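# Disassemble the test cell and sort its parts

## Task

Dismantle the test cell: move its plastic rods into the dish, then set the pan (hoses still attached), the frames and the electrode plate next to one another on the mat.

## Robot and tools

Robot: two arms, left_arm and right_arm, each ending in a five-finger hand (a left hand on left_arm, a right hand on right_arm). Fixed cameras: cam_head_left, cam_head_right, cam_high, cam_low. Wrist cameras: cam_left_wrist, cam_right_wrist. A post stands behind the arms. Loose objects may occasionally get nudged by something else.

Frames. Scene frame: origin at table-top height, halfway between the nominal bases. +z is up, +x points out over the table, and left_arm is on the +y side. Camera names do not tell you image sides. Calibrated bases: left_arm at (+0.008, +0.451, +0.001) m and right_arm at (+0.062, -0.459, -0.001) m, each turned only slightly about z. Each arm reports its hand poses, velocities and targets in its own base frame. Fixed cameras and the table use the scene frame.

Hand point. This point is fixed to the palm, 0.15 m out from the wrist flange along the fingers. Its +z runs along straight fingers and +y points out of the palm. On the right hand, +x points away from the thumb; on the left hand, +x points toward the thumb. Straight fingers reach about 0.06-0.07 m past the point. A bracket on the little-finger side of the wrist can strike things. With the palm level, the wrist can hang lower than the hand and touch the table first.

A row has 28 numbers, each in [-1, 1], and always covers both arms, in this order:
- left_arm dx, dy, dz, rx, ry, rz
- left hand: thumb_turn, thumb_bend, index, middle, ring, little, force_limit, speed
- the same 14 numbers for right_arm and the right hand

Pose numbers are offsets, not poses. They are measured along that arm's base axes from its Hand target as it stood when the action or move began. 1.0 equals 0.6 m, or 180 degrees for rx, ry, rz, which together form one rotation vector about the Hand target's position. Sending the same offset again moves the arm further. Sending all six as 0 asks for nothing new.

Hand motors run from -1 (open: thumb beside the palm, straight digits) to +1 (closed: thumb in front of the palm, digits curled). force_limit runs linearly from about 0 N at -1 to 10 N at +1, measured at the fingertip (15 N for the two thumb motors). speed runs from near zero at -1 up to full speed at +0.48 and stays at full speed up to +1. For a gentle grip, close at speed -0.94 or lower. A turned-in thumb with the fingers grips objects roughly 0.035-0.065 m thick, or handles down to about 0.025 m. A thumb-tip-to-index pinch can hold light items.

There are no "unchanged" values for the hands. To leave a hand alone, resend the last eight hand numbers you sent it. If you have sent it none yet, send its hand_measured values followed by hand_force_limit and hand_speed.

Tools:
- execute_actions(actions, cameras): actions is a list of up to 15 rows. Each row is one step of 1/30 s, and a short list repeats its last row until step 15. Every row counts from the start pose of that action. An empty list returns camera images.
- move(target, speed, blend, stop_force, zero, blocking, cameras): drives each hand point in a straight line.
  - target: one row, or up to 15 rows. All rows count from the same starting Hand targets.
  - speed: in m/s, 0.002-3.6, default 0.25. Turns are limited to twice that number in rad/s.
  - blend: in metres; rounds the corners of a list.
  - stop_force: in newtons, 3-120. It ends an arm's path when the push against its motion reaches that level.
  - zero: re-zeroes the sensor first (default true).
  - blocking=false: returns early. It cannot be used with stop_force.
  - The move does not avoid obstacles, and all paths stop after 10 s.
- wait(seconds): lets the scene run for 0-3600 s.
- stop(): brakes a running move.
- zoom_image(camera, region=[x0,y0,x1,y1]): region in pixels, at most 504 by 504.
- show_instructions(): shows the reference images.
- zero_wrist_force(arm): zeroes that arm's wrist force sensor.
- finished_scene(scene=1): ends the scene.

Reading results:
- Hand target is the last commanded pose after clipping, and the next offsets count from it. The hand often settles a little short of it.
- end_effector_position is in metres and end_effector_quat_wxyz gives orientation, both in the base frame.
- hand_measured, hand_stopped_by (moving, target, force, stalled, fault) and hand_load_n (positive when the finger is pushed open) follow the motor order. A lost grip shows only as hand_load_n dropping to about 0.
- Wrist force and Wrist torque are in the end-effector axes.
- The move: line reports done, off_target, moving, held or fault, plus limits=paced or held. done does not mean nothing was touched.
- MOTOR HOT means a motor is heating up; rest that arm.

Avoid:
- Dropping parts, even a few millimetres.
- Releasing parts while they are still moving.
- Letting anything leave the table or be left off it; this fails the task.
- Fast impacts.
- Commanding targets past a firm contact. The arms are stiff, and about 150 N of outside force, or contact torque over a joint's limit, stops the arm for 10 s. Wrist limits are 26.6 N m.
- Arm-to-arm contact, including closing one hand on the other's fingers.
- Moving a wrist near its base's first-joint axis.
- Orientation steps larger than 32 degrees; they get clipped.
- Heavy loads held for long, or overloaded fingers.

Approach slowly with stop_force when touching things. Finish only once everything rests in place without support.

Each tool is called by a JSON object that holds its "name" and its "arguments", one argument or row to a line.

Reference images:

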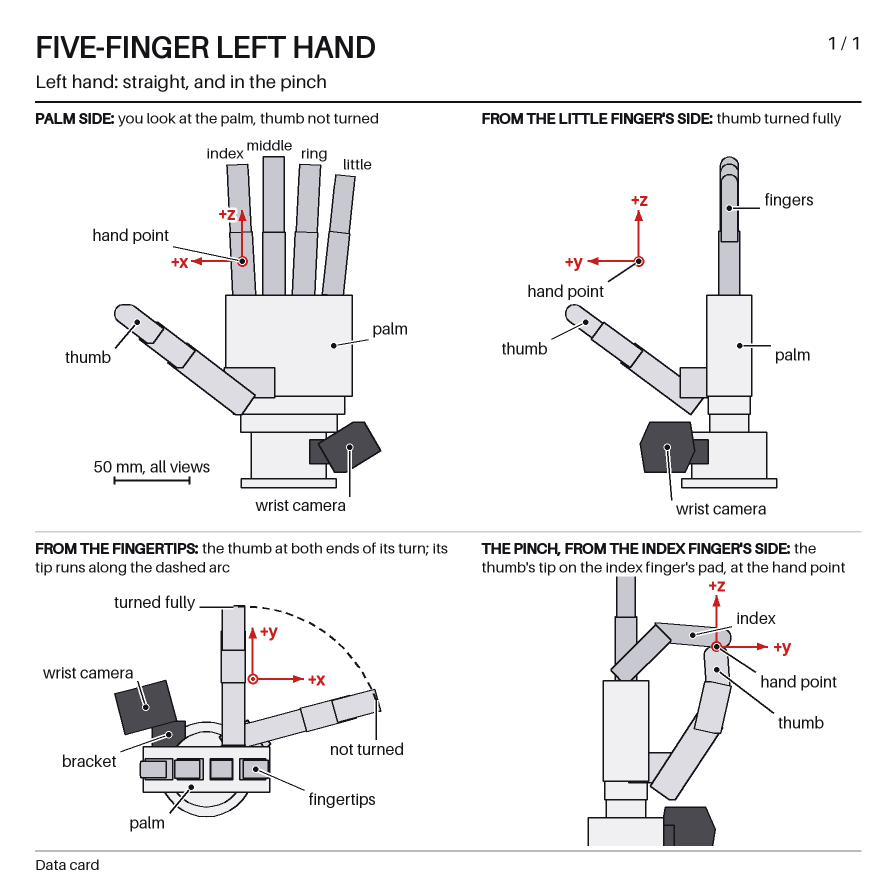

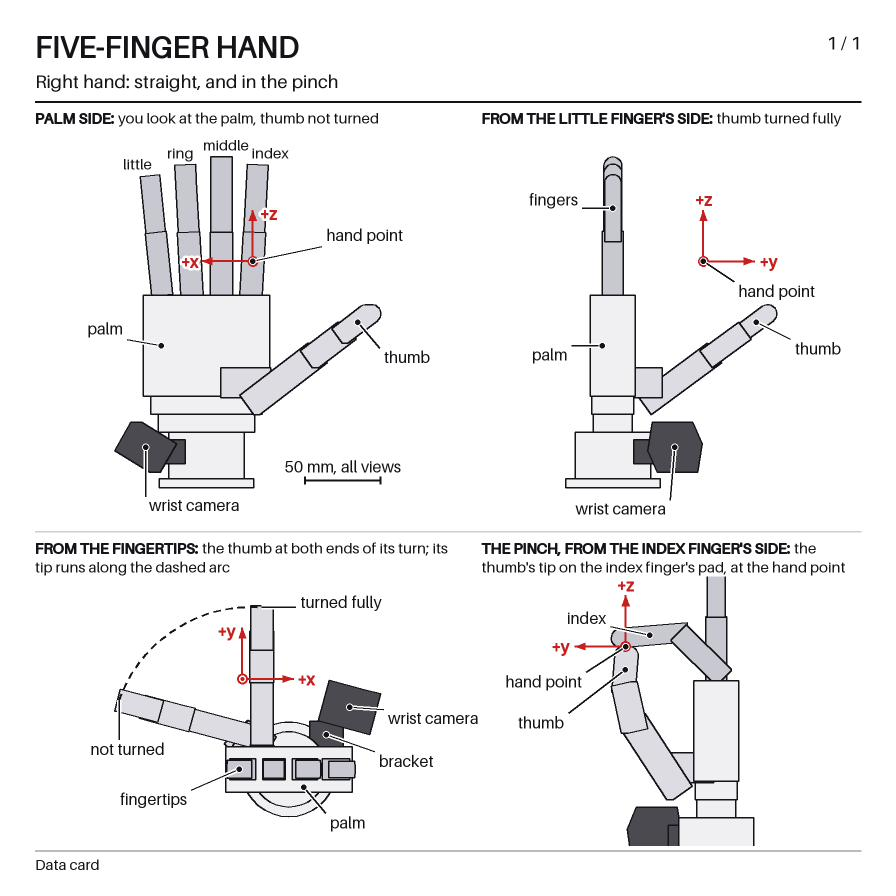

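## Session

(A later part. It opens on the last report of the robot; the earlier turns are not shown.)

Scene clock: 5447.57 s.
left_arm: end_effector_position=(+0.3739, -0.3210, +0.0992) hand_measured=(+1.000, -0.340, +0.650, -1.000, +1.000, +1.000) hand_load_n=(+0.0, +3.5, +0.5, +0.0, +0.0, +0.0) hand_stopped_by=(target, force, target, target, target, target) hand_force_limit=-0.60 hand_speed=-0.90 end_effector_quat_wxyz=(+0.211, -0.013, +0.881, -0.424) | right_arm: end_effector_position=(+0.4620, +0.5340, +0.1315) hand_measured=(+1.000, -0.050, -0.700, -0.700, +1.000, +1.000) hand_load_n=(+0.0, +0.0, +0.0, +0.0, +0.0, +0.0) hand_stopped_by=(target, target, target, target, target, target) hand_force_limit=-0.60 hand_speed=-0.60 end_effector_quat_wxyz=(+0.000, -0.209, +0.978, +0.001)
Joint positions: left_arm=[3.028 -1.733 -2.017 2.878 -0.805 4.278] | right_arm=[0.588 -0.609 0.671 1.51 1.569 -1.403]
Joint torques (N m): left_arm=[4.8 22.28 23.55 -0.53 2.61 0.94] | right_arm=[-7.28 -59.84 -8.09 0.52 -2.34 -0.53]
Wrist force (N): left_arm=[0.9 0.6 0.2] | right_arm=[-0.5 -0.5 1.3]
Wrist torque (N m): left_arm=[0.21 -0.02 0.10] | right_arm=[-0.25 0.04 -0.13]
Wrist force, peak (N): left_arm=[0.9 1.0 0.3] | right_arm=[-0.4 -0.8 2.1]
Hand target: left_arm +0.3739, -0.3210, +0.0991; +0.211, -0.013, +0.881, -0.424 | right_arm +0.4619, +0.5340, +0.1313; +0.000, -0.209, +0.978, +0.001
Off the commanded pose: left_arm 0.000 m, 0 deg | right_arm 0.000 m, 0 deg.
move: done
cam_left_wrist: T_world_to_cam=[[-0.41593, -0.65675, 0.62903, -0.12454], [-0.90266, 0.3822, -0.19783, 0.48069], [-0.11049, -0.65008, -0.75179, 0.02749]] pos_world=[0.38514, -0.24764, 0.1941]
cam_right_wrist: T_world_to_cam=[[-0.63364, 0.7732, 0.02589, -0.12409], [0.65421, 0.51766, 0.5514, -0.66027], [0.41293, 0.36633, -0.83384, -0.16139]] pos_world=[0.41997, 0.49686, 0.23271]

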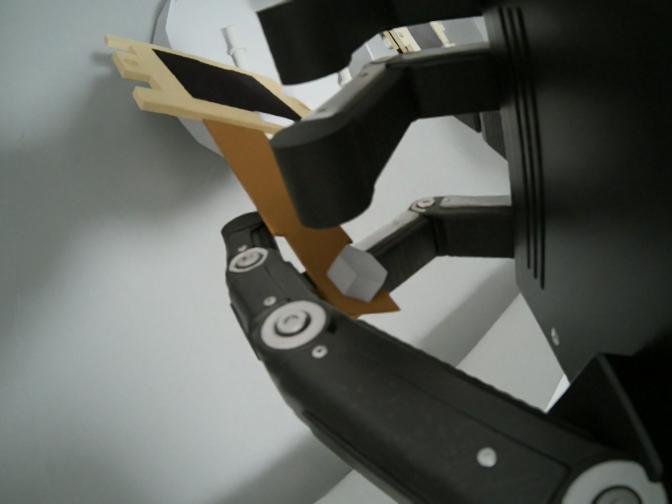

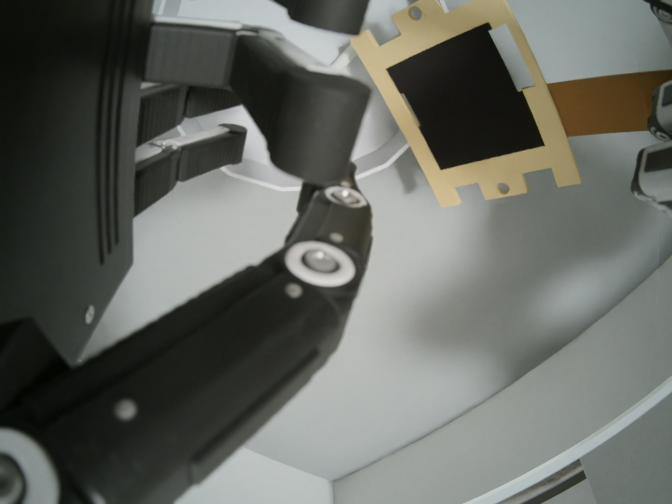

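{"name": "zoom_image", "arguments": {
  "camera": "cam_right_wrist",
  "region": [340, 0, 672, 230]
}}

{"name": "zoom_image", "arguments": {
  "camera": "cam_left_wrist",
  "region": [90, 20, 330, 180]
}}

{"name": "zoom_image", "arguments": {
  "camera": "cam_left_wrist",
  "region": [370, 0, 490, 70]
}}

Scaled by 1.518 from the camera's image (finer frame: 960x720).

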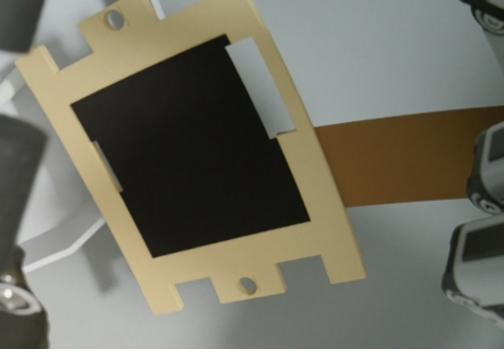

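Scaled by 2.100 from the camera's image (finer frame: 960x720).

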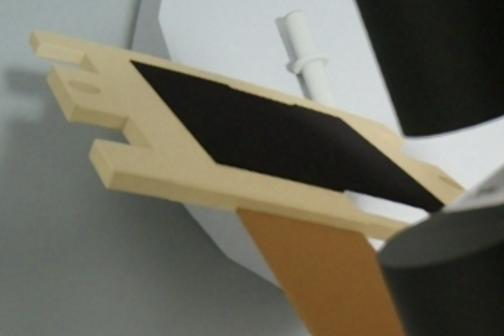

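Scaled by 4.200 from the camera's image (finer frame: 960x720).

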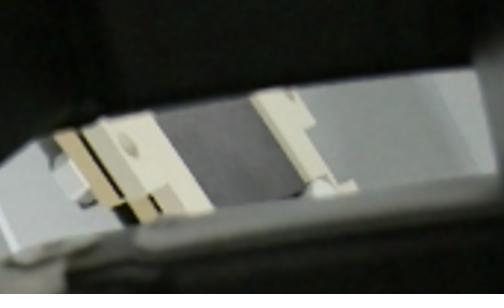

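{"name": "execute_actions", "arguments": {
  "actions": [
    [[0,0,0,0,0,0,1,0.0,0.65,-1,1,1,-0.35,-0.9,0,0,0,0,0,0,1,-0.05,-0.7,-0.7,1,1,-0.6,-0.6]],
    [[0,0,0,0,0,0,1,0.0,0.65,-1,1,1,-0.35,-0.9,0,0,0,0,0,0,1,-0.05,-0.7,-0.7,1,1,-0.6,-0.6]],
    [[0,0,0,0,0,0,1,0.0,0.65,-1,1,1,-0.35,-0.9,0,0,0,0,0,0,1,-0.05,-0.7,-0.7,1,1,-0.6,-0.6]]
  ],
  "cameras": ["cam_left_wrist"]
}}

Scene clock: 5500.43 s.
left_arm: end_effector_position=(+0.3739, -0.3210, +0.0991) hand_measured=(+1.000, -0.328, +0.650, -1.000, +1.000, +1.000) hand_load_n=(+0.0, +5.0, +0.5, +0.0, +0.0, +0.0) hand_stopped_by=(target, force, target, target, target, target) hand_force_limit=-0.35 hand_speed=-0.90 end_effector_quat_wxyz=(+0.211, -0.013, +0.881, -0.424) | right_arm: end_effector_position=(+0.4619, +0.5340, +0.1313) hand_measured=(+1.000, -0.050, -0.700, -0.700, +1.000, +1.000) hand_load_n=(+0.0, +0.0, +0.0, +0.0, +0.0, +0.0) hand_stopped_by=(target, target, target, target, target, target) hand_force_limit=-0.60 hand_speed=-0.60 end_effector_quat_wxyz=(+0.000, -0.209, +0.978, +0.001)
Joint positions: left_arm=[3.028 -1.733 -2.017 2.878 -0.805 4.278] | right_arm=[0.588 -0.609 0.671 1.509 1.569 -1.403]
Joint torques (N m): left_arm=[4.69 14.77 3.53 0.76 2.6 0.92] | right_arm=[-0.66 -50.13 -6.95 0.95 1.06 -0.36]
Wrist force (N): left_arm=[0.8 0.7 0.2] | right_arm=[-0.6 -0.2 1.6]
Wrist torque (N m): left_arm=[0.22 0.00 0.09] | right_arm=[-0.21 0.06 -0.13]
Wrist force, peak (N): left_arm=[1.0 1.0 0.2] | right_arm=[-0.6 -0.8 1.9]
Hand target: left_arm +0.3739, -0.3210, +0.0991; +0.211, -0.013, +0.881, -0.424 | right_arm +0.4619, +0.5340, +0.1313; +0.000, -0.209, +0.978, +0.001
Off the commanded pose: left_arm 0.000 m, 0 deg | right_arm 0.000 m, 0 deg.
cam_left_wrist: T_world_to_cam=[[-0.41593, -0.65675, 0.62903, -0.12448], [-0.90266, 0.3822, -0.19783, 0.48067], [-0.11049, -0.65008, -0.75179, 0.02741]] pos_world=[0.38514, -0.24764, 0.194]

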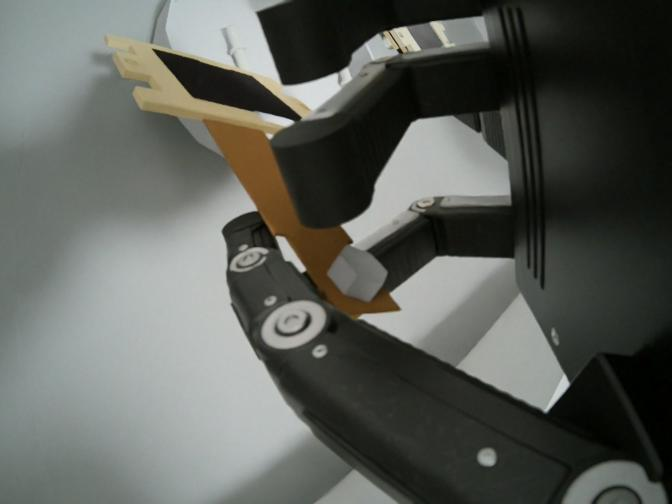

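{"name": "move", "arguments": {
  "target": [
    [0,0,0,0,0,0,1,0.0,0.65,-1,1,1,-0.35,-0.9,0.05,-0.1,0,0,0,0,1,-0.05,-0.7,-0.7,1,1,-0.6,-0.6],
    [0,0,0.06,0,0,0,1,0.0,0.65,-1,1,1,-0.35,-0.9,0.05,-0.2,0.1,0,0,0,1,-0.05,-0.7,-0.7,1,1,-0.6,-0.6]
  ],
  "speed": 0.05,
  "cameras": ["cam_left_wrist","cam_head_left","cam_high"]
}}

Scene clock: 5513.27 s.
left_arm: end_effector_position=(+0.3739, -0.3210, +0.1353) hand_measured=(+1.000, -0.328, +0.650, -1.000, +1.000, +1.000) hand_load_n=(+0.0, +5.0, +0.5, +0.0, +0.0, +0.0) hand_stopped_by=(target, force, target, target, target, target) hand_force_limit=-0.35 hand_speed=-0.90 end_effector_quat_wxyz=(+0.211, -0.013, +0.881, -0.424) end_effector_velocity=(+0.001, +0.000, +0.000) end_effector_angular_velocity=(+0.000, -0.004, +0.000) | right_arm: end_effector_position=(+0.4919, +0.4138, +0.1914) hand_measured=(+1.000, -0.050, -0.700, -0.700, +1.000, +1.000) hand_load_n=(+0.0, +0.0, +0.0, +0.0, +0.0, +0.0) hand_stopped_by=(target, target, target, target, target, target) hand_force_limit=-0.60 hand_speed=-0.60 end_effector_quat_wxyz=(-0.001, -0.209, +0.978, +0.001) end_effector_velocity=(+0.000, +0.002, -0.004) end_effector_angular_velocity=(-0.001, +0.002, -0.002)
Joint positions: left_arm=[3.028 -1.683 -1.967 2.778 -0.805 4.278] | right_arm=[0.392 -0.812 0.887 1.496 1.57 -1.6]
Joint velocities: left_arm=[0 -0.001 0 0.005 0 0] | right_arm=[0.003 0.005 0 -0.004 0 0.006]
Joint torques (N m): left_arm=[0.42 13.6 10.46 0.82 1.7 -1.31] | right_arm=[7 -41.9 -27.75 1.15 1.58 1.35]
Wrist force (N): left_arm=[0.6 0.4 0.2] | right_arm=[-0.5 -0.1 1.8]
Wrist torque (N m): left_arm=[0.19 0.04 0.09] | right_arm=[-0.22 0.07 -0.06]
Wrist force, peak (N): left_arm=[0.8 1.2 0.4] | right_arm=[-0.7 -0.7 2.4]
Hand target: left_arm +0.3739, -0.3210, +0.1351; +0.211, -0.013, +0.881, -0.424 | right_arm +0.4919, +0.4140, +0.1913; +0.000, -0.209, +0.978, +0.001
Off the commanded pose: left_arm 0.000 m, 0 deg | right_arm 0.000 m, 0 deg.
move: done
cam_left_wrist: T_world_to_cam=[[-0.41599, -0.65675, 0.62899, -0.14722], [-0.90264, 0.38218, -0.19793, 0.48785], [-0.11039, -0.65009, -0.75179, 0.05459]] pos_world=[0.38514, -0.24764, 0.2302]
Images, in order (width x height): cam_head_left 672x504, cam_high 672x504, cam_left_wrist 672x504.

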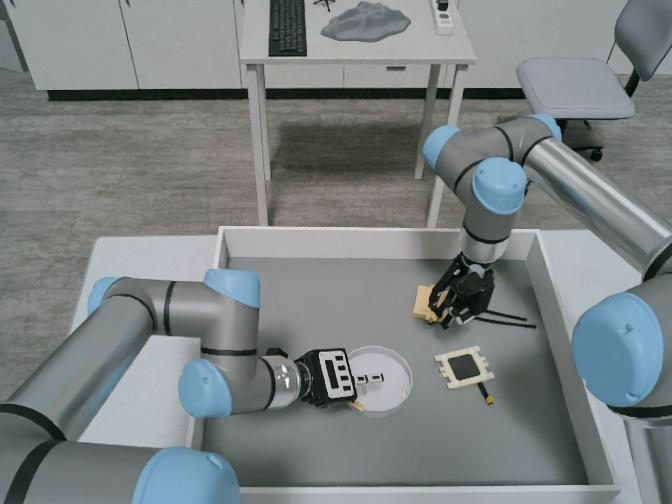

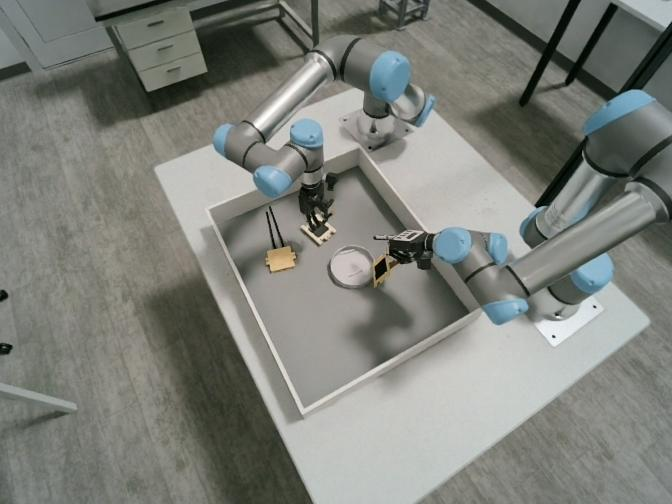

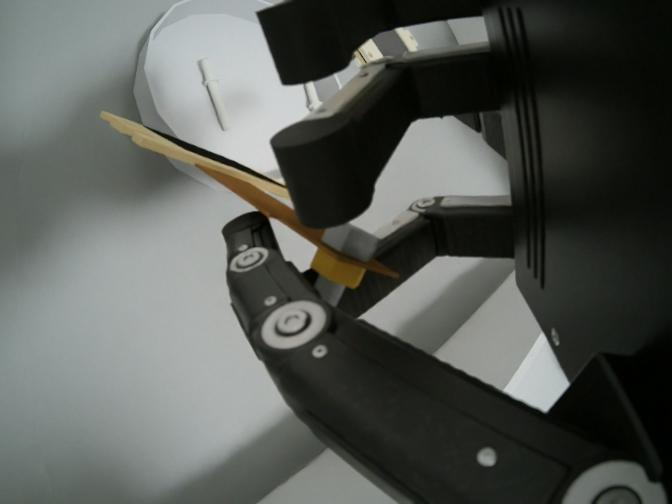

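{"name": "zoom_image", "arguments": {
  "camera": "cam_high",
  "region": [330, 215, 440, 300]
}}

{"name": "zoom_image", "arguments": {
  "camera": "cam_left_wrist",
  "region": [80, 80, 420, 330]
}}

Scaled by 4.582 from the camera's image (finer frame: 960x720).

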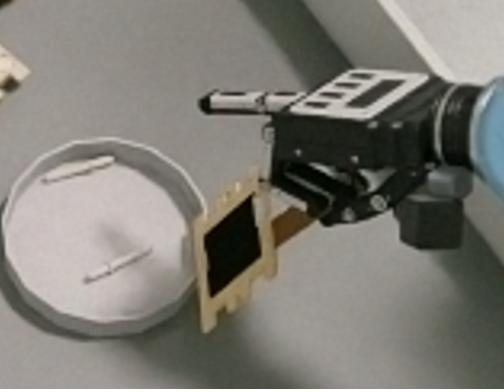

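Scaled by 1.482 from the camera's image (finer frame: 960x720).

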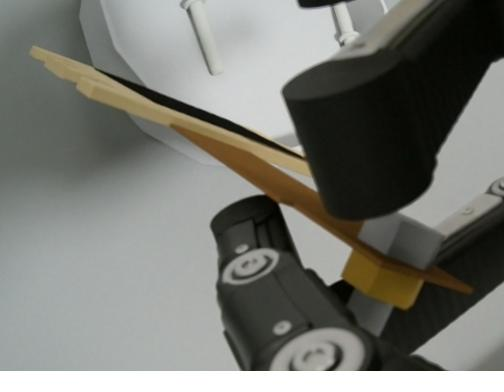

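{"name": "wait", "arguments": {
  "seconds": 0.1,
  "cameras": ["cam_head_right","cam_low","cam_right_wrist"]
}}

{"name": "zoom_image", "arguments": {
  "camera": "cam_head_right",
  "region": [270, 310, 400, 430]
}}

{"name": "zoom_image", "arguments": {
  "camera": "cam_low",
  "region": [200, 200, 420, 330]
}}

Scene clock: 5532.53 s.
left_arm: end_effector_position=(+0.3739, -0.3210, +0.1351) hand_measured=(+1.000, -0.328, +0.650, -1.000, +1.000, +1.000) hand_load_n=(+0.0, +5.0, +0.5, +0.0, +0.0, +0.0) hand_stopped_by=(target, force, target, target, target, target) hand_force_limit=-0.35 hand_speed=-0.90 end_effector_quat_wxyz=(+0.211, -0.013, +0.881, -0.424) | right_arm: end_effector_position=(+0.4919, +0.4140, +0.1913) hand_measured=(+1.000, -0.050, -0.700, -0.700, +1.000, +1.000) hand_load_n=(+0.0, +0.0, +0.0, +0.0, +0.0, +0.0) hand_stopped_by=(target, target, target, target, target, target) hand_force_limit=-0.60 hand_speed=-0.60 end_effector_quat_wxyz=(+0.000, -0.209, +0.978, +0.001)
Joint positions: left_arm=[3.028 -1.684 -1.967 2.778 -0.805 4.278] | right_arm=[0.392 -0.812 0.887 1.496 1.57 -1.6]
Joint torques (N m): left_arm=[-0.35 13.12 4.9 0.52 1.63 2.17] | right_arm=[7.14 -41.44 -29.7 1.02 1.65 1.52]
Wrist force (N): left_arm=[0.8 0.6 0.1] | right_arm=[-0.3 -0.2 1.6]
Wrist torque (N m): left_arm=[0.21 0.01 0.09] | right_arm=[-0.22 0.06 -0.07]
Wrist force, peak (N): left_arm=[1.0 0.8 0.2] | right_arm=[-0.4 -0.1 2.0]
Hand target: left_arm +0.3739, -0.3210, +0.1351; +0.211, -0.013, +0.881, -0.424 | right_arm +0.4919, +0.4140, +0.1913; +0.000, -0.209, +0.978, +0.001
Off the commanded pose: left_arm 0.000 m, 0 deg | right_arm 0.000 m, 0 deg.
wait: 0.10 s; at rest from the start
cam_right_wrist: T_world_to_cam=[[-0.63361, 0.77322, 0.02597, -0.01387], [0.65437, 0.51771, 0.55115, -0.65065], [0.41271, 0.36621, -0.834, -0.07968]] pos_world=[0.44987, 0.37676, 0.29251]

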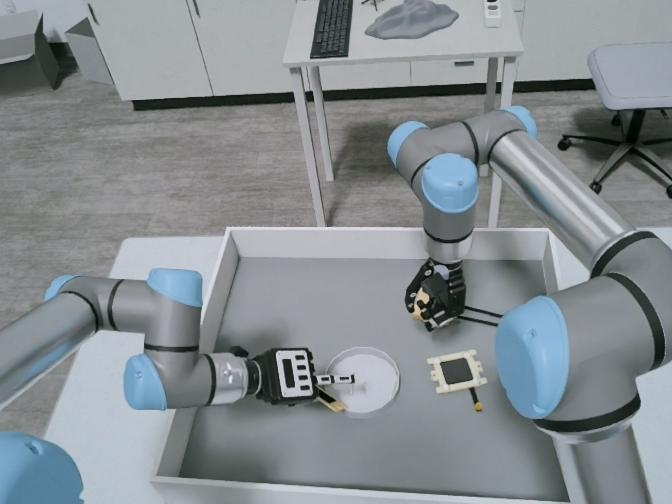

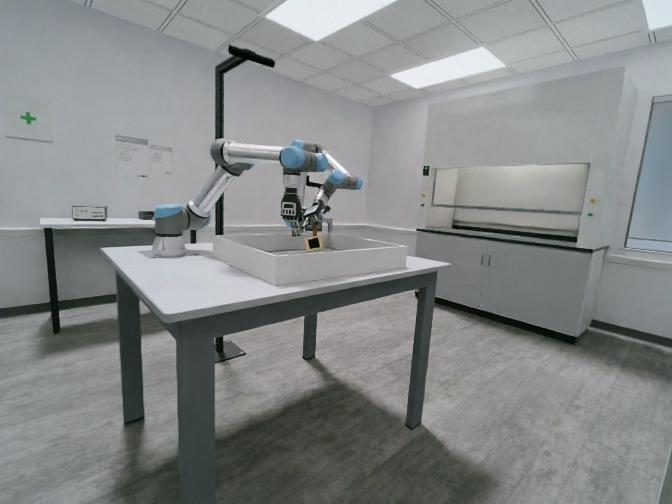

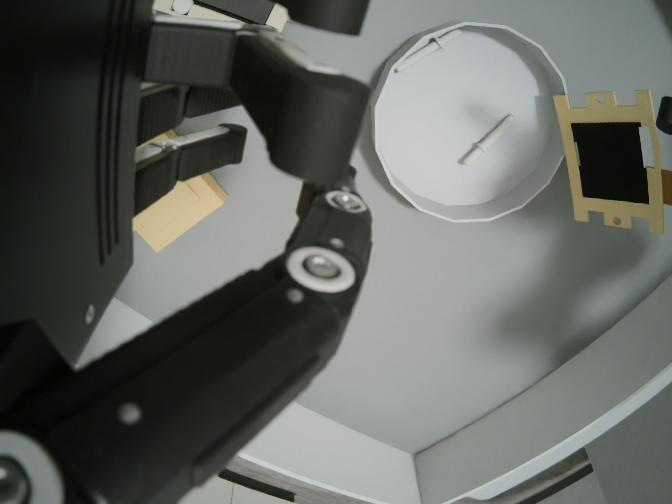

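Scaled by 3.877 from the camera's image (finer frame: 960x720).

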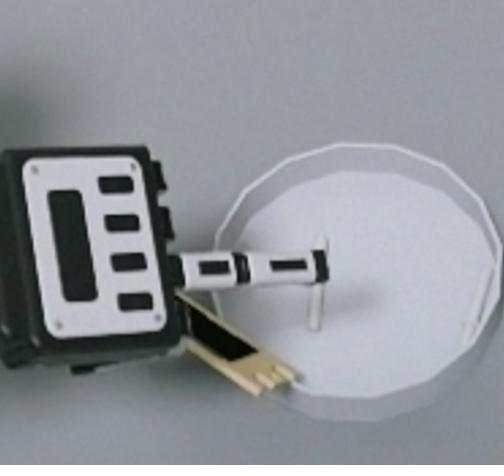

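Scaled by 2.291 from the camera's image (finer frame: 960x720).

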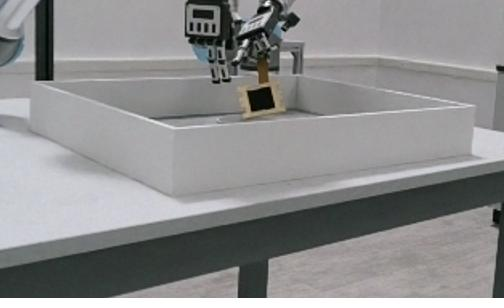

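{"name": "zoom_image", "arguments": {
  "camera": "cam_right_wrist",
  "region": [540, 70, 672, 250]
}}

{"name": "zoom_image", "arguments": {
  "camera": "cam_head_right",
  "region": [410, 330, 510, 430]
}}

{"name": "zoom_image", "arguments": {
  "camera": "cam_head_left",
  "region": [410, 330, 520, 420]
}}

Scaled by 2.800 from the camera's image (finer frame: 960x720).

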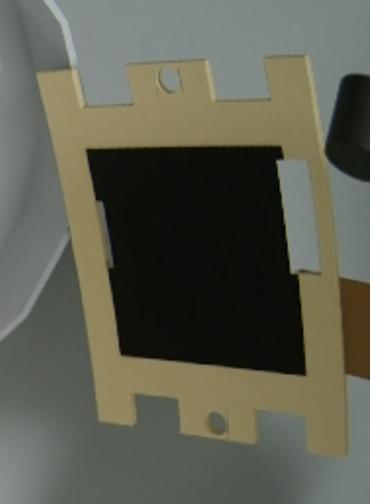

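Scaled by 5.040 from the camera's image (finer frame: 960x720).

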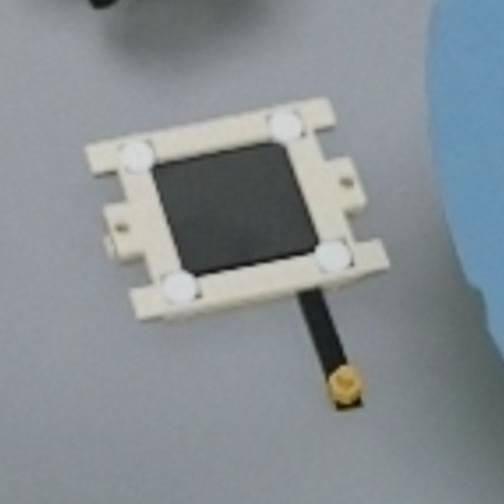

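This scene's latest camera images include none from cam_head_left. They are from: cam_head_right, cam_low, cam_right_wrist. cam_head_left's image comes with the result of a call that names it in "cameras".

{"name": "move", "arguments": {
  "target": [
    [0,0.2167,0.05,0,0,0,1,0.0,0.65,-1,1,1,-0.35,-0.9,0,0,0,0,0,0,1,-0.05,-0.7,-0.7,1,1,-0.6,-0.6],
    [0,0.2167,0.05,-0.0471,0.1090,-0.0080,1,0.0,0.65,-1,1,1,-0.35,-0.9,0,0,0,0,0,0,1,-0.05,-0.7,-0.7,1,1,-0.6,-0.6]
  ],
  "speed": 0.05,
  "cameras": ["cam_left_wrist","cam_head_left","cam_head_right","cam_high"]
}}

{"name": "zoom_image", "arguments": {
  "camera": "cam_head_right",
  "region": [220, 310, 350, 430]
}}

{"name": "zoom_image", "arguments": {
  "camera": "cam_high",
  "region": [350, 215, 460, 320]
}}

{"name": "zoom_image", "arguments": {
  "camera": "cam_head_left",
  "region": [280, 310, 400, 430]
}}

Scene clock: 5587.93 s.
left_arm: end_effector_position=(+0.3739, -0.1909, +0.1651) hand_measured=(+1.000, -0.328, +0.650, -1.000, +1.000, +1.000) hand_load_n=(+0.0, +5.0, +0.5, -0.5, +0.5, +0.0) hand_stopped_by=(target, force, target, target, target, target) hand_force_limit=-0.35 hand_speed=-0.90 end_effector_quat_wxyz=(+0.051, -0.089, +0.870, -0.482) end_effector_velocity=(+0.001, +0.000, +0.000) end_effector_angular_velocity=(+0.004, -0.010, +0.000) | right_arm: end_effector_position=(+0.4919, +0.4140, +0.1913) hand_measured=(+1.000, -0.050, -0.700, -0.700, +1.000, +1.000) hand_load_n=(+0.0, +0.0, +0.0, +0.0, +0.0, -0.5) hand_stopped_by=(target, target, target, target, target, target) hand_force_limit=-0.60 hand_speed=-0.60 end_effector_quat_wxyz=(+0.000, -0.209, +0.978, +0.001)
Joint positions: left_arm=[3.49 -1.879 -1.921 2.009 -0.576 4.976] | right_arm=[0.392 -0.812 0.887 1.496 1.57 -1.6]
Joint velocities: left_arm=[0 0.004 0 0.006 0 0] | right_arm=[within noise]
Joint torques (N m): left_arm=[4.7 34.8 8.63 -0.63 3.38 0.91] | right_arm=[7.33 -40.9 -29.74 2.8 1.62 1.57]
Wrist force (N): left_arm=[0.6 0.6 0.0] | right_arm=[-0.4 -0.2 1.6]
Wrist torque (N m): left_arm=[0.27 0.09 0.14] | right_arm=[-0.22 0.08 -0.07]
Wrist force, peak (N): left_arm=[0.8 1.2 -0.1] | right_arm=[-0.4 -0.6 2.0]
Hand target: left_arm +0.3739, -0.1910, +0.1651; +0.051, -0.089, +0.870, -0.482 | right_arm +0.4919, +0.4140, +0.1913; +0.000, -0.209, +0.978, +0.001
Off the commanded pose: left_arm 0.000 m, 0 deg | right_arm 0.000 m, 0 deg.
move: done
cam_left_wrist: T_world_to_cam=[[-0.17973, -0.54049, 0.82193, -0.17856], [-0.91675, 0.39503, 0.0593, 0.40935], [-0.35673, -0.74285, -0.56649, 0.20534]] pos_world=[0.41644, -0.10568, 0.23882]
Images, in order (width x height): cam_head_left 672x504, cam_head_right 672x504, cam_high 672x504, cam_left_wrist 672x504.

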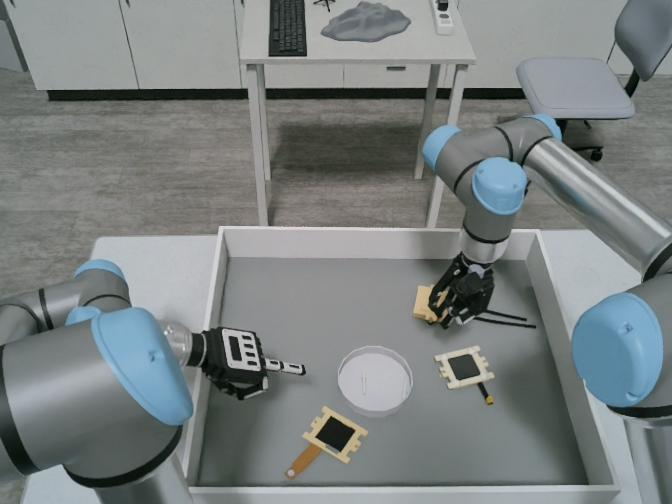

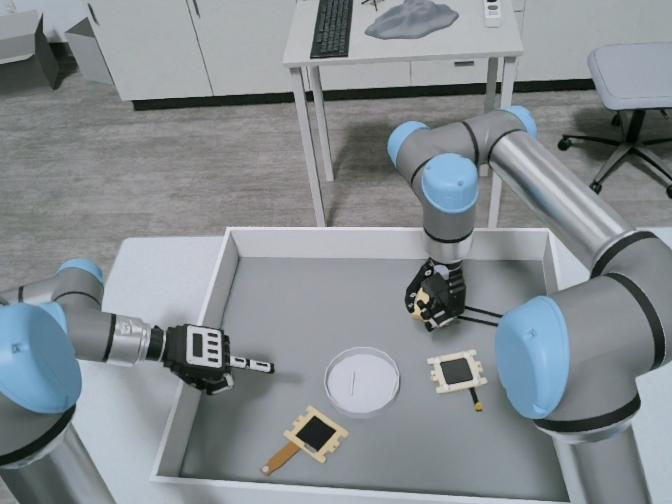

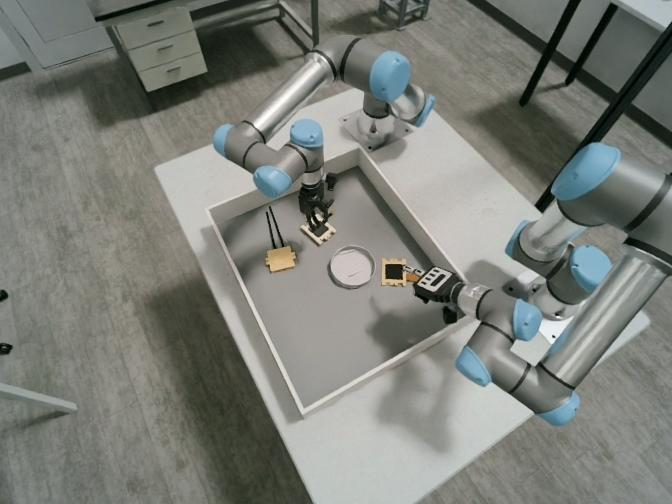

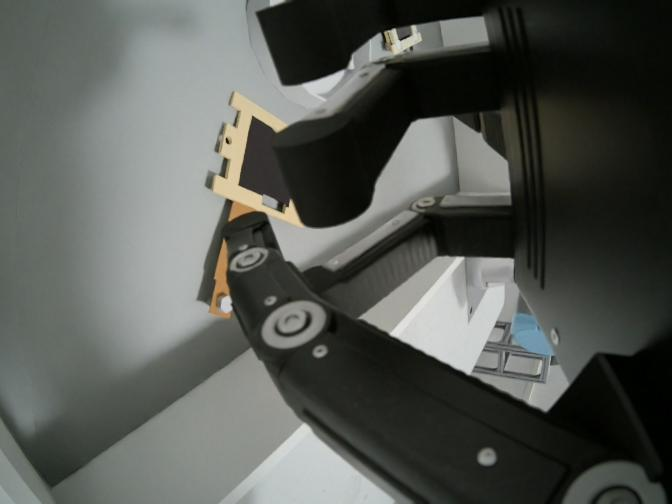

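Scaled by 3.877 from the camera's image (finer frame: 960x720).

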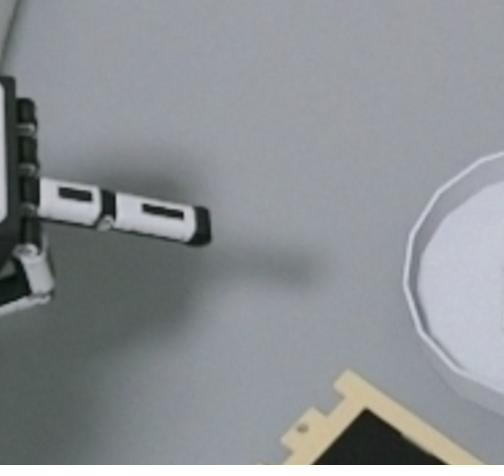

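Scaled by 4.582 from the camera's image (finer frame: 960x720).

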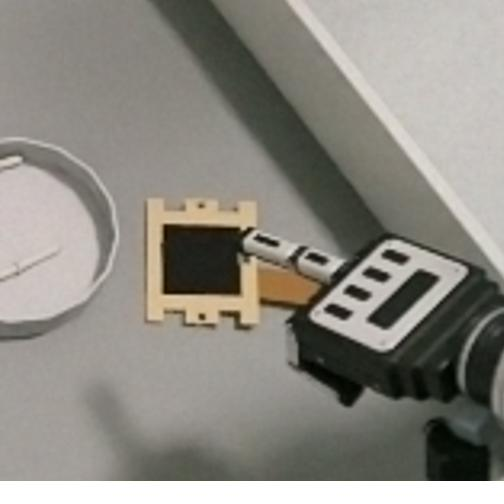

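Scaled by 4.200 from the camera's image (finer frame: 960x720).

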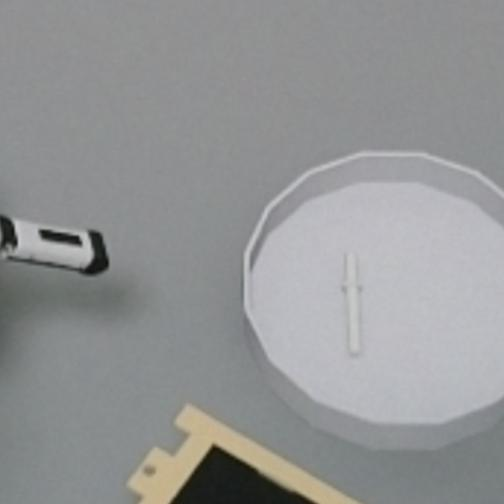

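{"name": "zoom_image", "arguments": {
  "camera": "cam_head_left",
  "region": [275, 395, 375, 485]
}}

{"name": "zoom_image", "arguments": {
  "camera": "cam_head_right",
  "region": [255, 395, 355, 485]
}}

{"name": "zoom_image", "arguments": {
  "camera": "cam_left_wrist",
  "region": [190, 80, 320, 320]
}}

Scaled by 5.040 from the camera's image (finer frame: 960x720).

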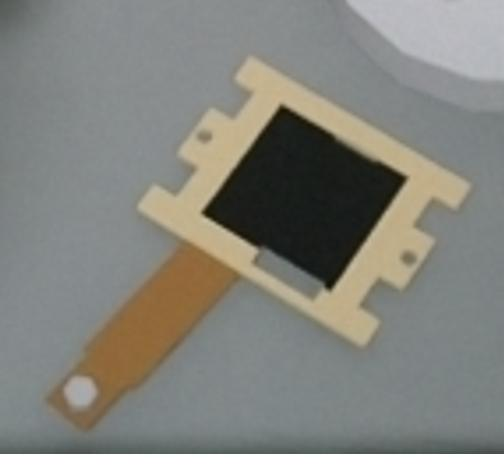

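Scaled by 5.040 from the camera's image (finer frame: 960x720).

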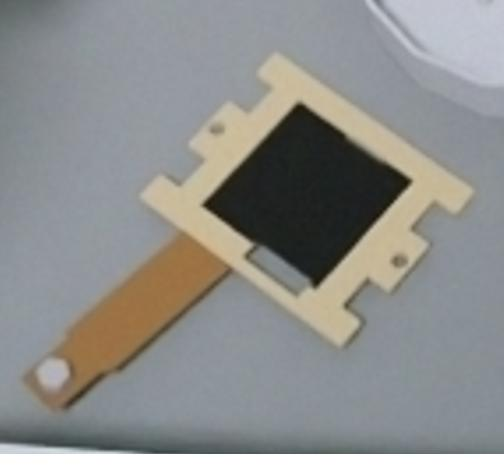

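Scaled by 2.100 from the camera's image (finer frame: 960x720).

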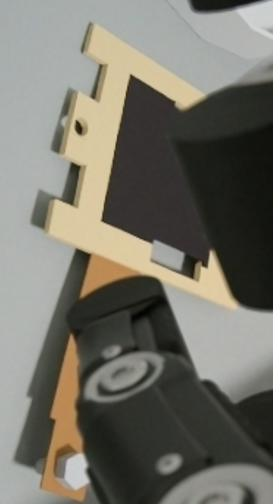

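{"name": "move", "arguments": {
  "target": [0,0.02,0.1,0,0,0,1,-0.4,0.2,-1,1,1,-0.6,-0.5,0.01,-0.2883,-0.045,0,0,0,1,-0.6,-0.7,-0.7,1,1,-0.6,-0.6],
  "speed": 0.15,
  "cameras": ["cam_right_wrist"]
}}

{"name": "zoom_image", "arguments": {
  "camera": "cam_right_wrist",
  "region": [340, 0, 672, 260]
}}

Scene clock: 5612.40 s.
left_arm: end_effector_position=(+0.3739, -0.1789, +0.2251) hand_measured=(+1.000, -0.400, +0.200, -1.000, +1.000, +1.000) hand_load_n=(+0.0, +0.0, +0.0, +0.0, +0.0, +0.0) hand_stopped_by=(target, target, target, target, target, target) hand_force_limit=-0.60 hand_speed=-0.50 end_effector_quat_wxyz=(+0.051, -0.089, +0.870, -0.481) | right_arm: end_effector_position=(+0.4979, +0.2411, +0.1644) hand_measured=(+1.000, -0.600, -0.700, -0.700, +1.000, +1.000) hand_load_n=(+0.0, +0.0, +0.0, +0.0, +0.5, +0.0) hand_stopped_by=(target, target, target, target, target, target) hand_force_limit=-0.60 hand_speed=-0.60 end_effector_quat_wxyz=(+0.000, -0.209, +0.978, +0.001)
Joint positions: left_arm=[3.523 -1.8 -1.858 1.818 -0.584 5.035] | right_arm=[0.08 -1.002 1.276 1.298 1.57 -1.912]
Joint torques (N m): left_arm=[-5.04 17.32 2.94 -1.59 0.31 -2.35] | right_arm=[-6.04 -33.29 -24.85 3.2 -2.35 -0.62]
Wrist force (N): left_arm=[0.9 0.7 0.1] | right_arm=[-0.4 -0.5 1.4]
Wrist torque (N m): left_arm=[0.27 0.06 0.16] | right_arm=[-0.23 0.06 -0.15]
Wrist force, peak (N): left_arm=[0.9 1.4 0.5] | right_arm=[0.3 -2.0 1.8]
Hand target: left_arm +0.3739, -0.1790, +0.2251; +0.051, -0.089, +0.870, -0.482 | right_arm +0.4979, +0.2410, +0.1643; +0.000, -0.209, +0.978, +0.001
Off the commanded pose: left_arm 0.000 m, 0 deg | right_arm 0.000 m, 0 deg.
move: done
cam_right_wrist: T_world_to_cam=[[-0.63363, 0.77321, 0.02588, 0.12435], [0.65428, 0.51772, 0.55125, -0.55023], [0.41283, 0.36622, -0.83394, -0.04135]] pos_world=[0.45587, 0.20386, 0.26561]

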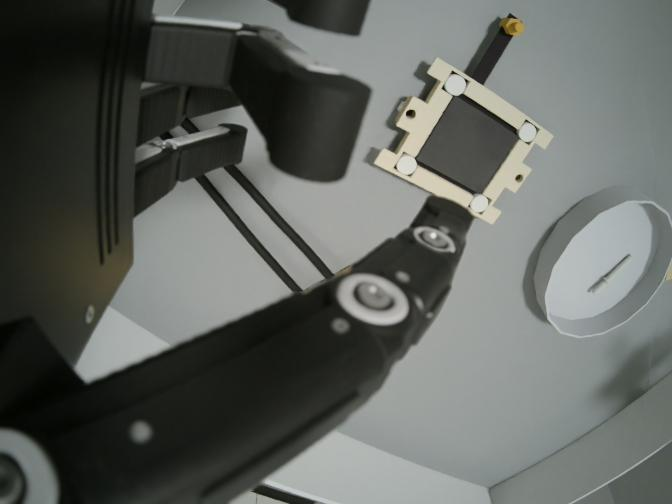

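Scaled by 1.518 from the camera's image (finer frame: 960x720).

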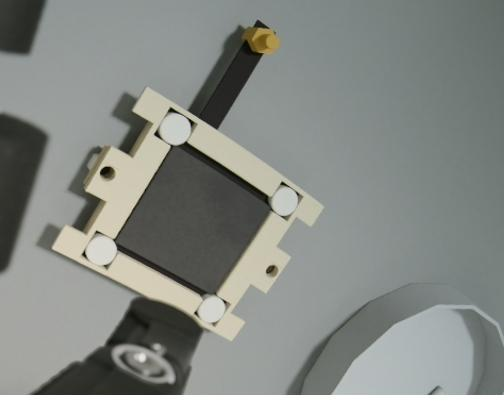

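{"name": "move", "arguments": {
  "target": [
    [0,0,0,0,0,0,1,-0.4,0.2,-1,1,1,-0.6,-0.5,-0.119,-0.093,0.06,0,0,0,1,-0.6,-0.7,-0.7,1,1,-0.6,-0.6],
    [0,0,0,0,0,0,1,-0.4,0.2,-1,1,1,-0.6,-0.5,-0.119,-0.093,0.06,0,0,0.394,1,-0.6,-0.7,-0.7,1,1,-0.6,-0.6],
    [0,0,0,0,0,0,1,-0.4,0.2,-1,1,1,-0.6,-0.5,-0.119,-0.093,0.06,0,0,0.794,1,-0.6,-0.7,-0.7,1,1,-0.6,-0.6]
  ],
  "speed": 0.3
}}

{"name": "move", "arguments": {
  "target": [0,0,0,0,0,0,1,-0.4,0.2,-1,1,1,-0.6,-0.5,0,0,0,0.2713,-0.0622,0,1,-0.6,-0.7,-0.7,1,1,-0.6,-0.6],
  "speed": 0.3,
  "cameras": ["cam_right_wrist","cam_head_left"]
}}

Scene clock: 5669.40 s.
left_arm: end_effector_position=(+0.3739, -0.1790, +0.2251) hand_measured=(+1.000, -0.400, +0.200, -1.000, +1.000, +1.000) hand_load_n=(+0.0, +0.0, +0.0, +0.0, +0.0, +0.0) hand_stopped_by=(target, target, target, target, target, target) hand_force_limit=-0.60 hand_speed=-0.50 end_effector_quat_wxyz=(+0.051, -0.089, +0.870, -0.482) | right_arm: end_effector_position=(+0.4265, +0.1852, +0.2003) hand_measured=(+1.000, -0.600, -0.700, -0.700, +1.000, +1.000) hand_load_n=(+0.0, +0.0, +0.0, -0.5, +0.0, +0.0) hand_stopped_by=(target, target, target, target, target, target) hand_force_limit=-0.60 hand_speed=-0.60 end_effector_quat_wxyz=(+0.001, +0.994, -0.113, +0.000) end_effector_velocity=(+0.000, +0.000, +0.000) end_effector_angular_velocity=(+0.000, +0.002, +0.007)
Joint positions: left_arm=[3.523 -1.801 -1.858 1.818 -0.583 5.034] | right_arm=[0.212 -1.017 1.205 1.383 1.572 -4.274]
Joint velocities: left_arm=[within noise] | right_arm=[0.001 0.001 0 0.001 0 -0.006]
Joint torques (N m): left_arm=[-6.6 18.8 3.84 -2.4 2.93 -2.51] | right_arm=[-7.48 -32.89 -29.32 3.7 -2.49 -0.65]
Wrist force (N): left_arm=[0.6 0.5 0.0] | right_arm=[-0.7 -0.6 1.8]
Wrist torque (N m): left_arm=[0.24 0.10 0.16] | right_arm=[-0.27 0.09 -0.17]
Wrist force, peak (N): left_arm=[0.9 1.0 0.1] | right_arm=[-2.1 0.1 2.4]
Hand target: left_arm +0.3739, -0.1790, +0.2251; +0.051, -0.089, +0.870, -0.482 | right_arm +0.4265, +0.1852, +0.2003; +0.001, +0.994, -0.113, +0.000
Off the commanded pose: left_arm 0.000 m, 0 deg | right_arm 0.000 m, 0 deg.
move: done

Scene clock: 5671.37 s.
left_arm: end_effector_position=(+0.3739, -0.1790, +0.2251) hand_measured=(+1.000, -0.400, +0.200, -1.000, +1.000, +1.000) hand_load_n=(+0.0, +0.0, +0.0, +0.0, +0.0, +0.0) hand_stopped_by=(target, target, target, target, target, target) hand_force_limit=-0.60 hand_speed=-0.50 end_effector_quat_wxyz=(+0.051, -0.089, +0.870, -0.482) | right_arm: end_effector_position=(+0.4265, +0.1852, +0.2002) hand_measured=(+1.000, -0.600, -0.700, -0.700, +1.000, +1.000) hand_load_n=(+0.0, +0.0, +0.0, +0.0, +0.0, +0.0) hand_stopped_by=(target, target, target, target, target, target) hand_force_limit=-0.60 hand_speed=-0.60 end_effector_quat_wxyz=(-0.420, +0.900, -0.103, +0.047)
Joint positions: left_arm=[3.523 -1.801 -1.858 1.818 -0.583 5.034] | right_arm=[-0.252 -1.228 1.645 1.185 0.698 -4.751]
Joint torques (N m): left_arm=[-6.33 18.8 2.85 -1.66 2.87 -2.52] | right_arm=[-5.42 -41.15 -21.12 0.98 -2.96 -1.24]
Wrist force (N): left_arm=[0.9 0.6 -0.2] | right_arm=[0.3 0.5 1.6]
Wrist torque (N m): left_arm=[0.26 0.05 0.18] | right_arm=[0.01 -0.02 -0.10]
Wrist force, peak (N): left_arm=[1.0 1.0 -0.3] | right_arm=[-0.7 -1.0 2.2]
Hand target: left_arm +0.3739, -0.1790, +0.2251; +0.051, -0.089, +0.870, -0.482 | right_arm +0.4265, +0.1852, +0.2003; -0.420, +0.900, -0.102, +0.048
Off the commanded pose: left_arm 0.000 m, 0 deg | right_arm 0.000 m, 0 deg.
move: done
cam_right_wrist: T_world_to_cam=[[0.11187, -0.68125, -0.72345, 0.22281], [-0.91221, -0.35917, 0.19715, 0.40697], [-0.39415, 0.63789, -0.66162, 0.29785]] pos_world=[0.46372, 0.10796, 0.27803]
Images, in order (width x height): cam_head_left 672x504, cam_right_wrist 672x504.

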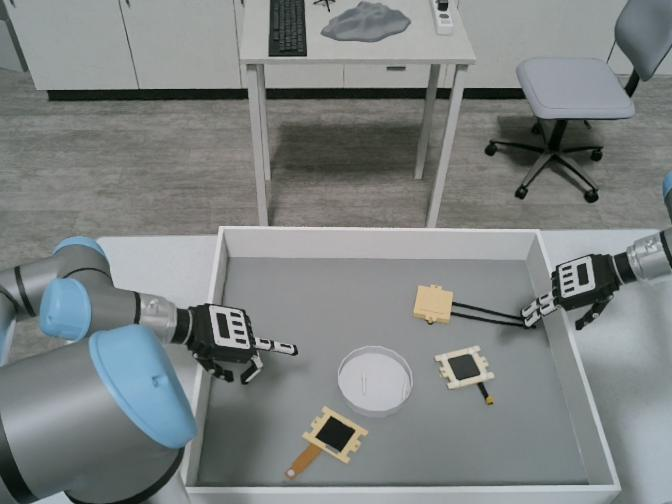

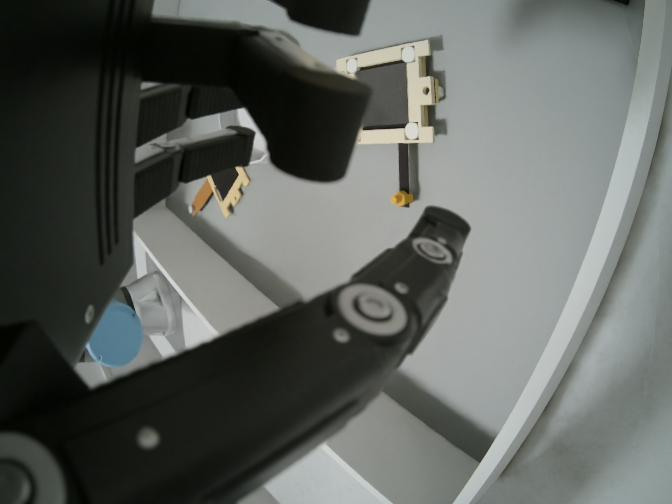

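{"name": "move", "arguments": {
  "target": [
    [0,0,0,0,0,0,1,-0.4,0.2,-1,1,1,-0.6,-0.5,0.0467,-0.1037,0,0.194,0,0,1,-0.6,-0.7,-0.7,1,1,-0.6,-0.6],
    [0,0,0,0,0,0,1,-0.4,0.2,-1,1,1,-0.6,-0.5,0.0467,-0.1037,-0.067,0.194,0,0,1,-0.6,-0.7,-0.7,1,1,-0.6,-0.6]
  ],
  "speed": 0.2,
  "stop_force": 10,
  "cameras": ["cam_right_wrist","cam_head_left"]
}}

{"name": "zoom_image", "arguments": {
  "camera": "cam_right_wrist",
  "region": [340, 0, 560, 200]
}}

Scene clock: 5700.50 s.
left_arm: end_effector_position=(+0.3739, -0.1790, +0.2251) hand_measured=(+1.000, -0.400, +0.200, -1.000, +1.000, +1.000) hand_load_n=(+0.0, +0.0, +0.0, +0.0, +0.0, +0.0) hand_stopped_by=(target, target, target, target, target, target) hand_force_limit=-0.60 hand_speed=-0.50 end_effector_quat_wxyz=(+0.051, -0.089, +0.870, -0.482) | right_arm: end_effector_position=(+0.4546, +0.1230, +0.1601) hand_measured=(+1.000, -0.600, -0.700, -0.700, +1.000, +1.000) hand_load_n=(+0.0, +0.0, +0.0, +0.0, +0.0, +0.0) hand_stopped_by=(target, target, target, target, target, target) hand_force_limit=-0.60 hand_speed=-0.60 end_effector_quat_wxyz=(-0.671, +0.733, -0.112, +0.015)
Joint positions: left_arm=[3.523 -1.801 -1.858 1.818 -0.583 5.034] | right_arm=[-0.557 -0.858 1.908 1.832 0.396 -5.912]
Joint torques (N m): left_arm=[-6.6 20.08 3.05 -1 2.86 -2.43] | right_arm=[7.89 -29.31 -9.49 -0.36 -2.95 -1.17]
Wrist force (N): left_arm=[0.8 0.4 0.1] | right_arm=[0.5 1.0 1.2]
Wrist torque (N m): left_arm=[0.22 0.07 0.18] | right_arm=[0.20 -0.04 -0.04]
Wrist force, peak (N): left_arm=[1.2 0.9 -0.1] | right_arm=[0.6 2.5 1.5]
Hand target: left_arm +0.3739, -0.1790, +0.2251; +0.051, -0.089, +0.870, -0.482 | right_arm +0.4545, +0.1230, +0.1601; -0.671, +0.733, -0.112, +0.015
Off the commanded pose: left_arm 0.000 m, 0 deg | right_arm 0.000 m, 0 deg.
move: done
cam_right_wrist: T_world_to_cam=[[0.11229, -0.14432, -0.98314, 0.12362], [-0.9123, -0.40711, -0.04444, 0.46283], [-0.39384, 0.9019, -0.17737, 0.21191]] pos_world=[0.49182, 0.01515, 0.17969]
Images, in order (width x height): cam_head_left 672x504, cam_right_wrist 672x504.

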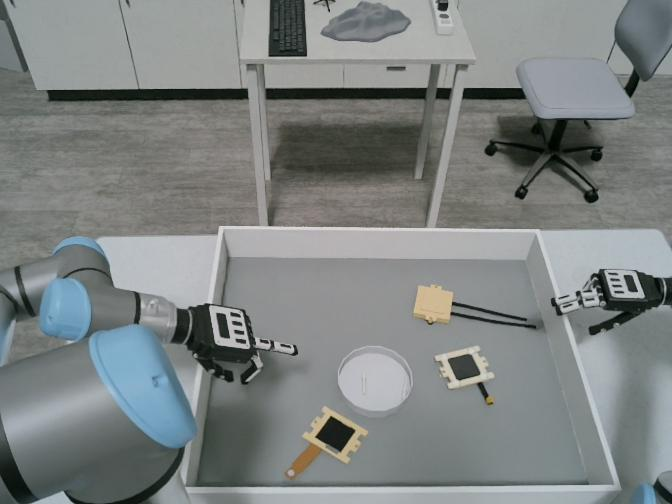

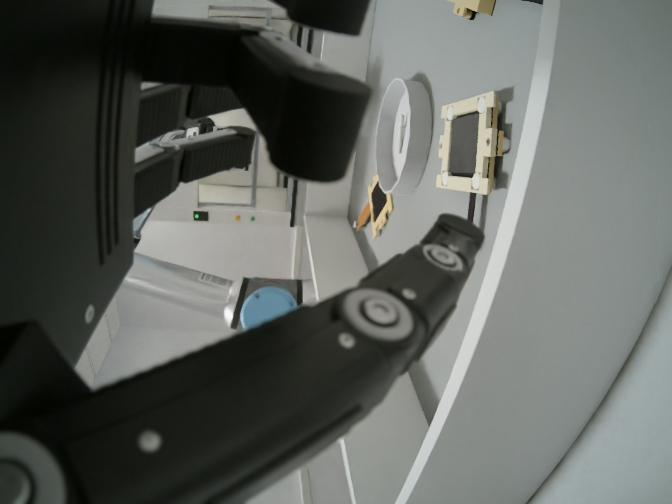

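Scaled by 2.291 from the camera's image (finer frame: 960x720).

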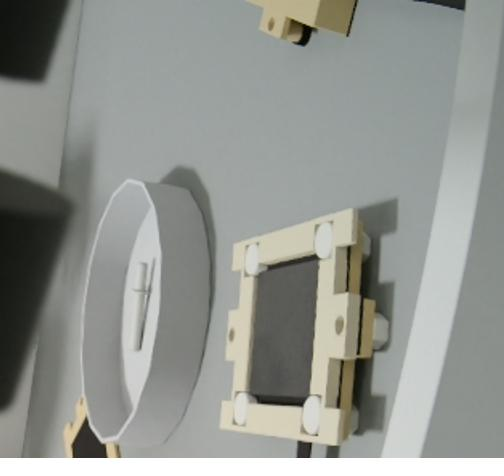

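{"name": "zoom_image", "arguments": {
  "camera": "cam_right_wrist",
  "region": [425, 80, 525, 205]
}}

Scaled by 4.032 from the camera's image (finer frame: 960x720).

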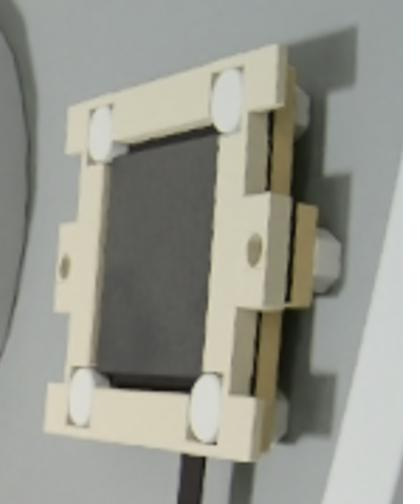

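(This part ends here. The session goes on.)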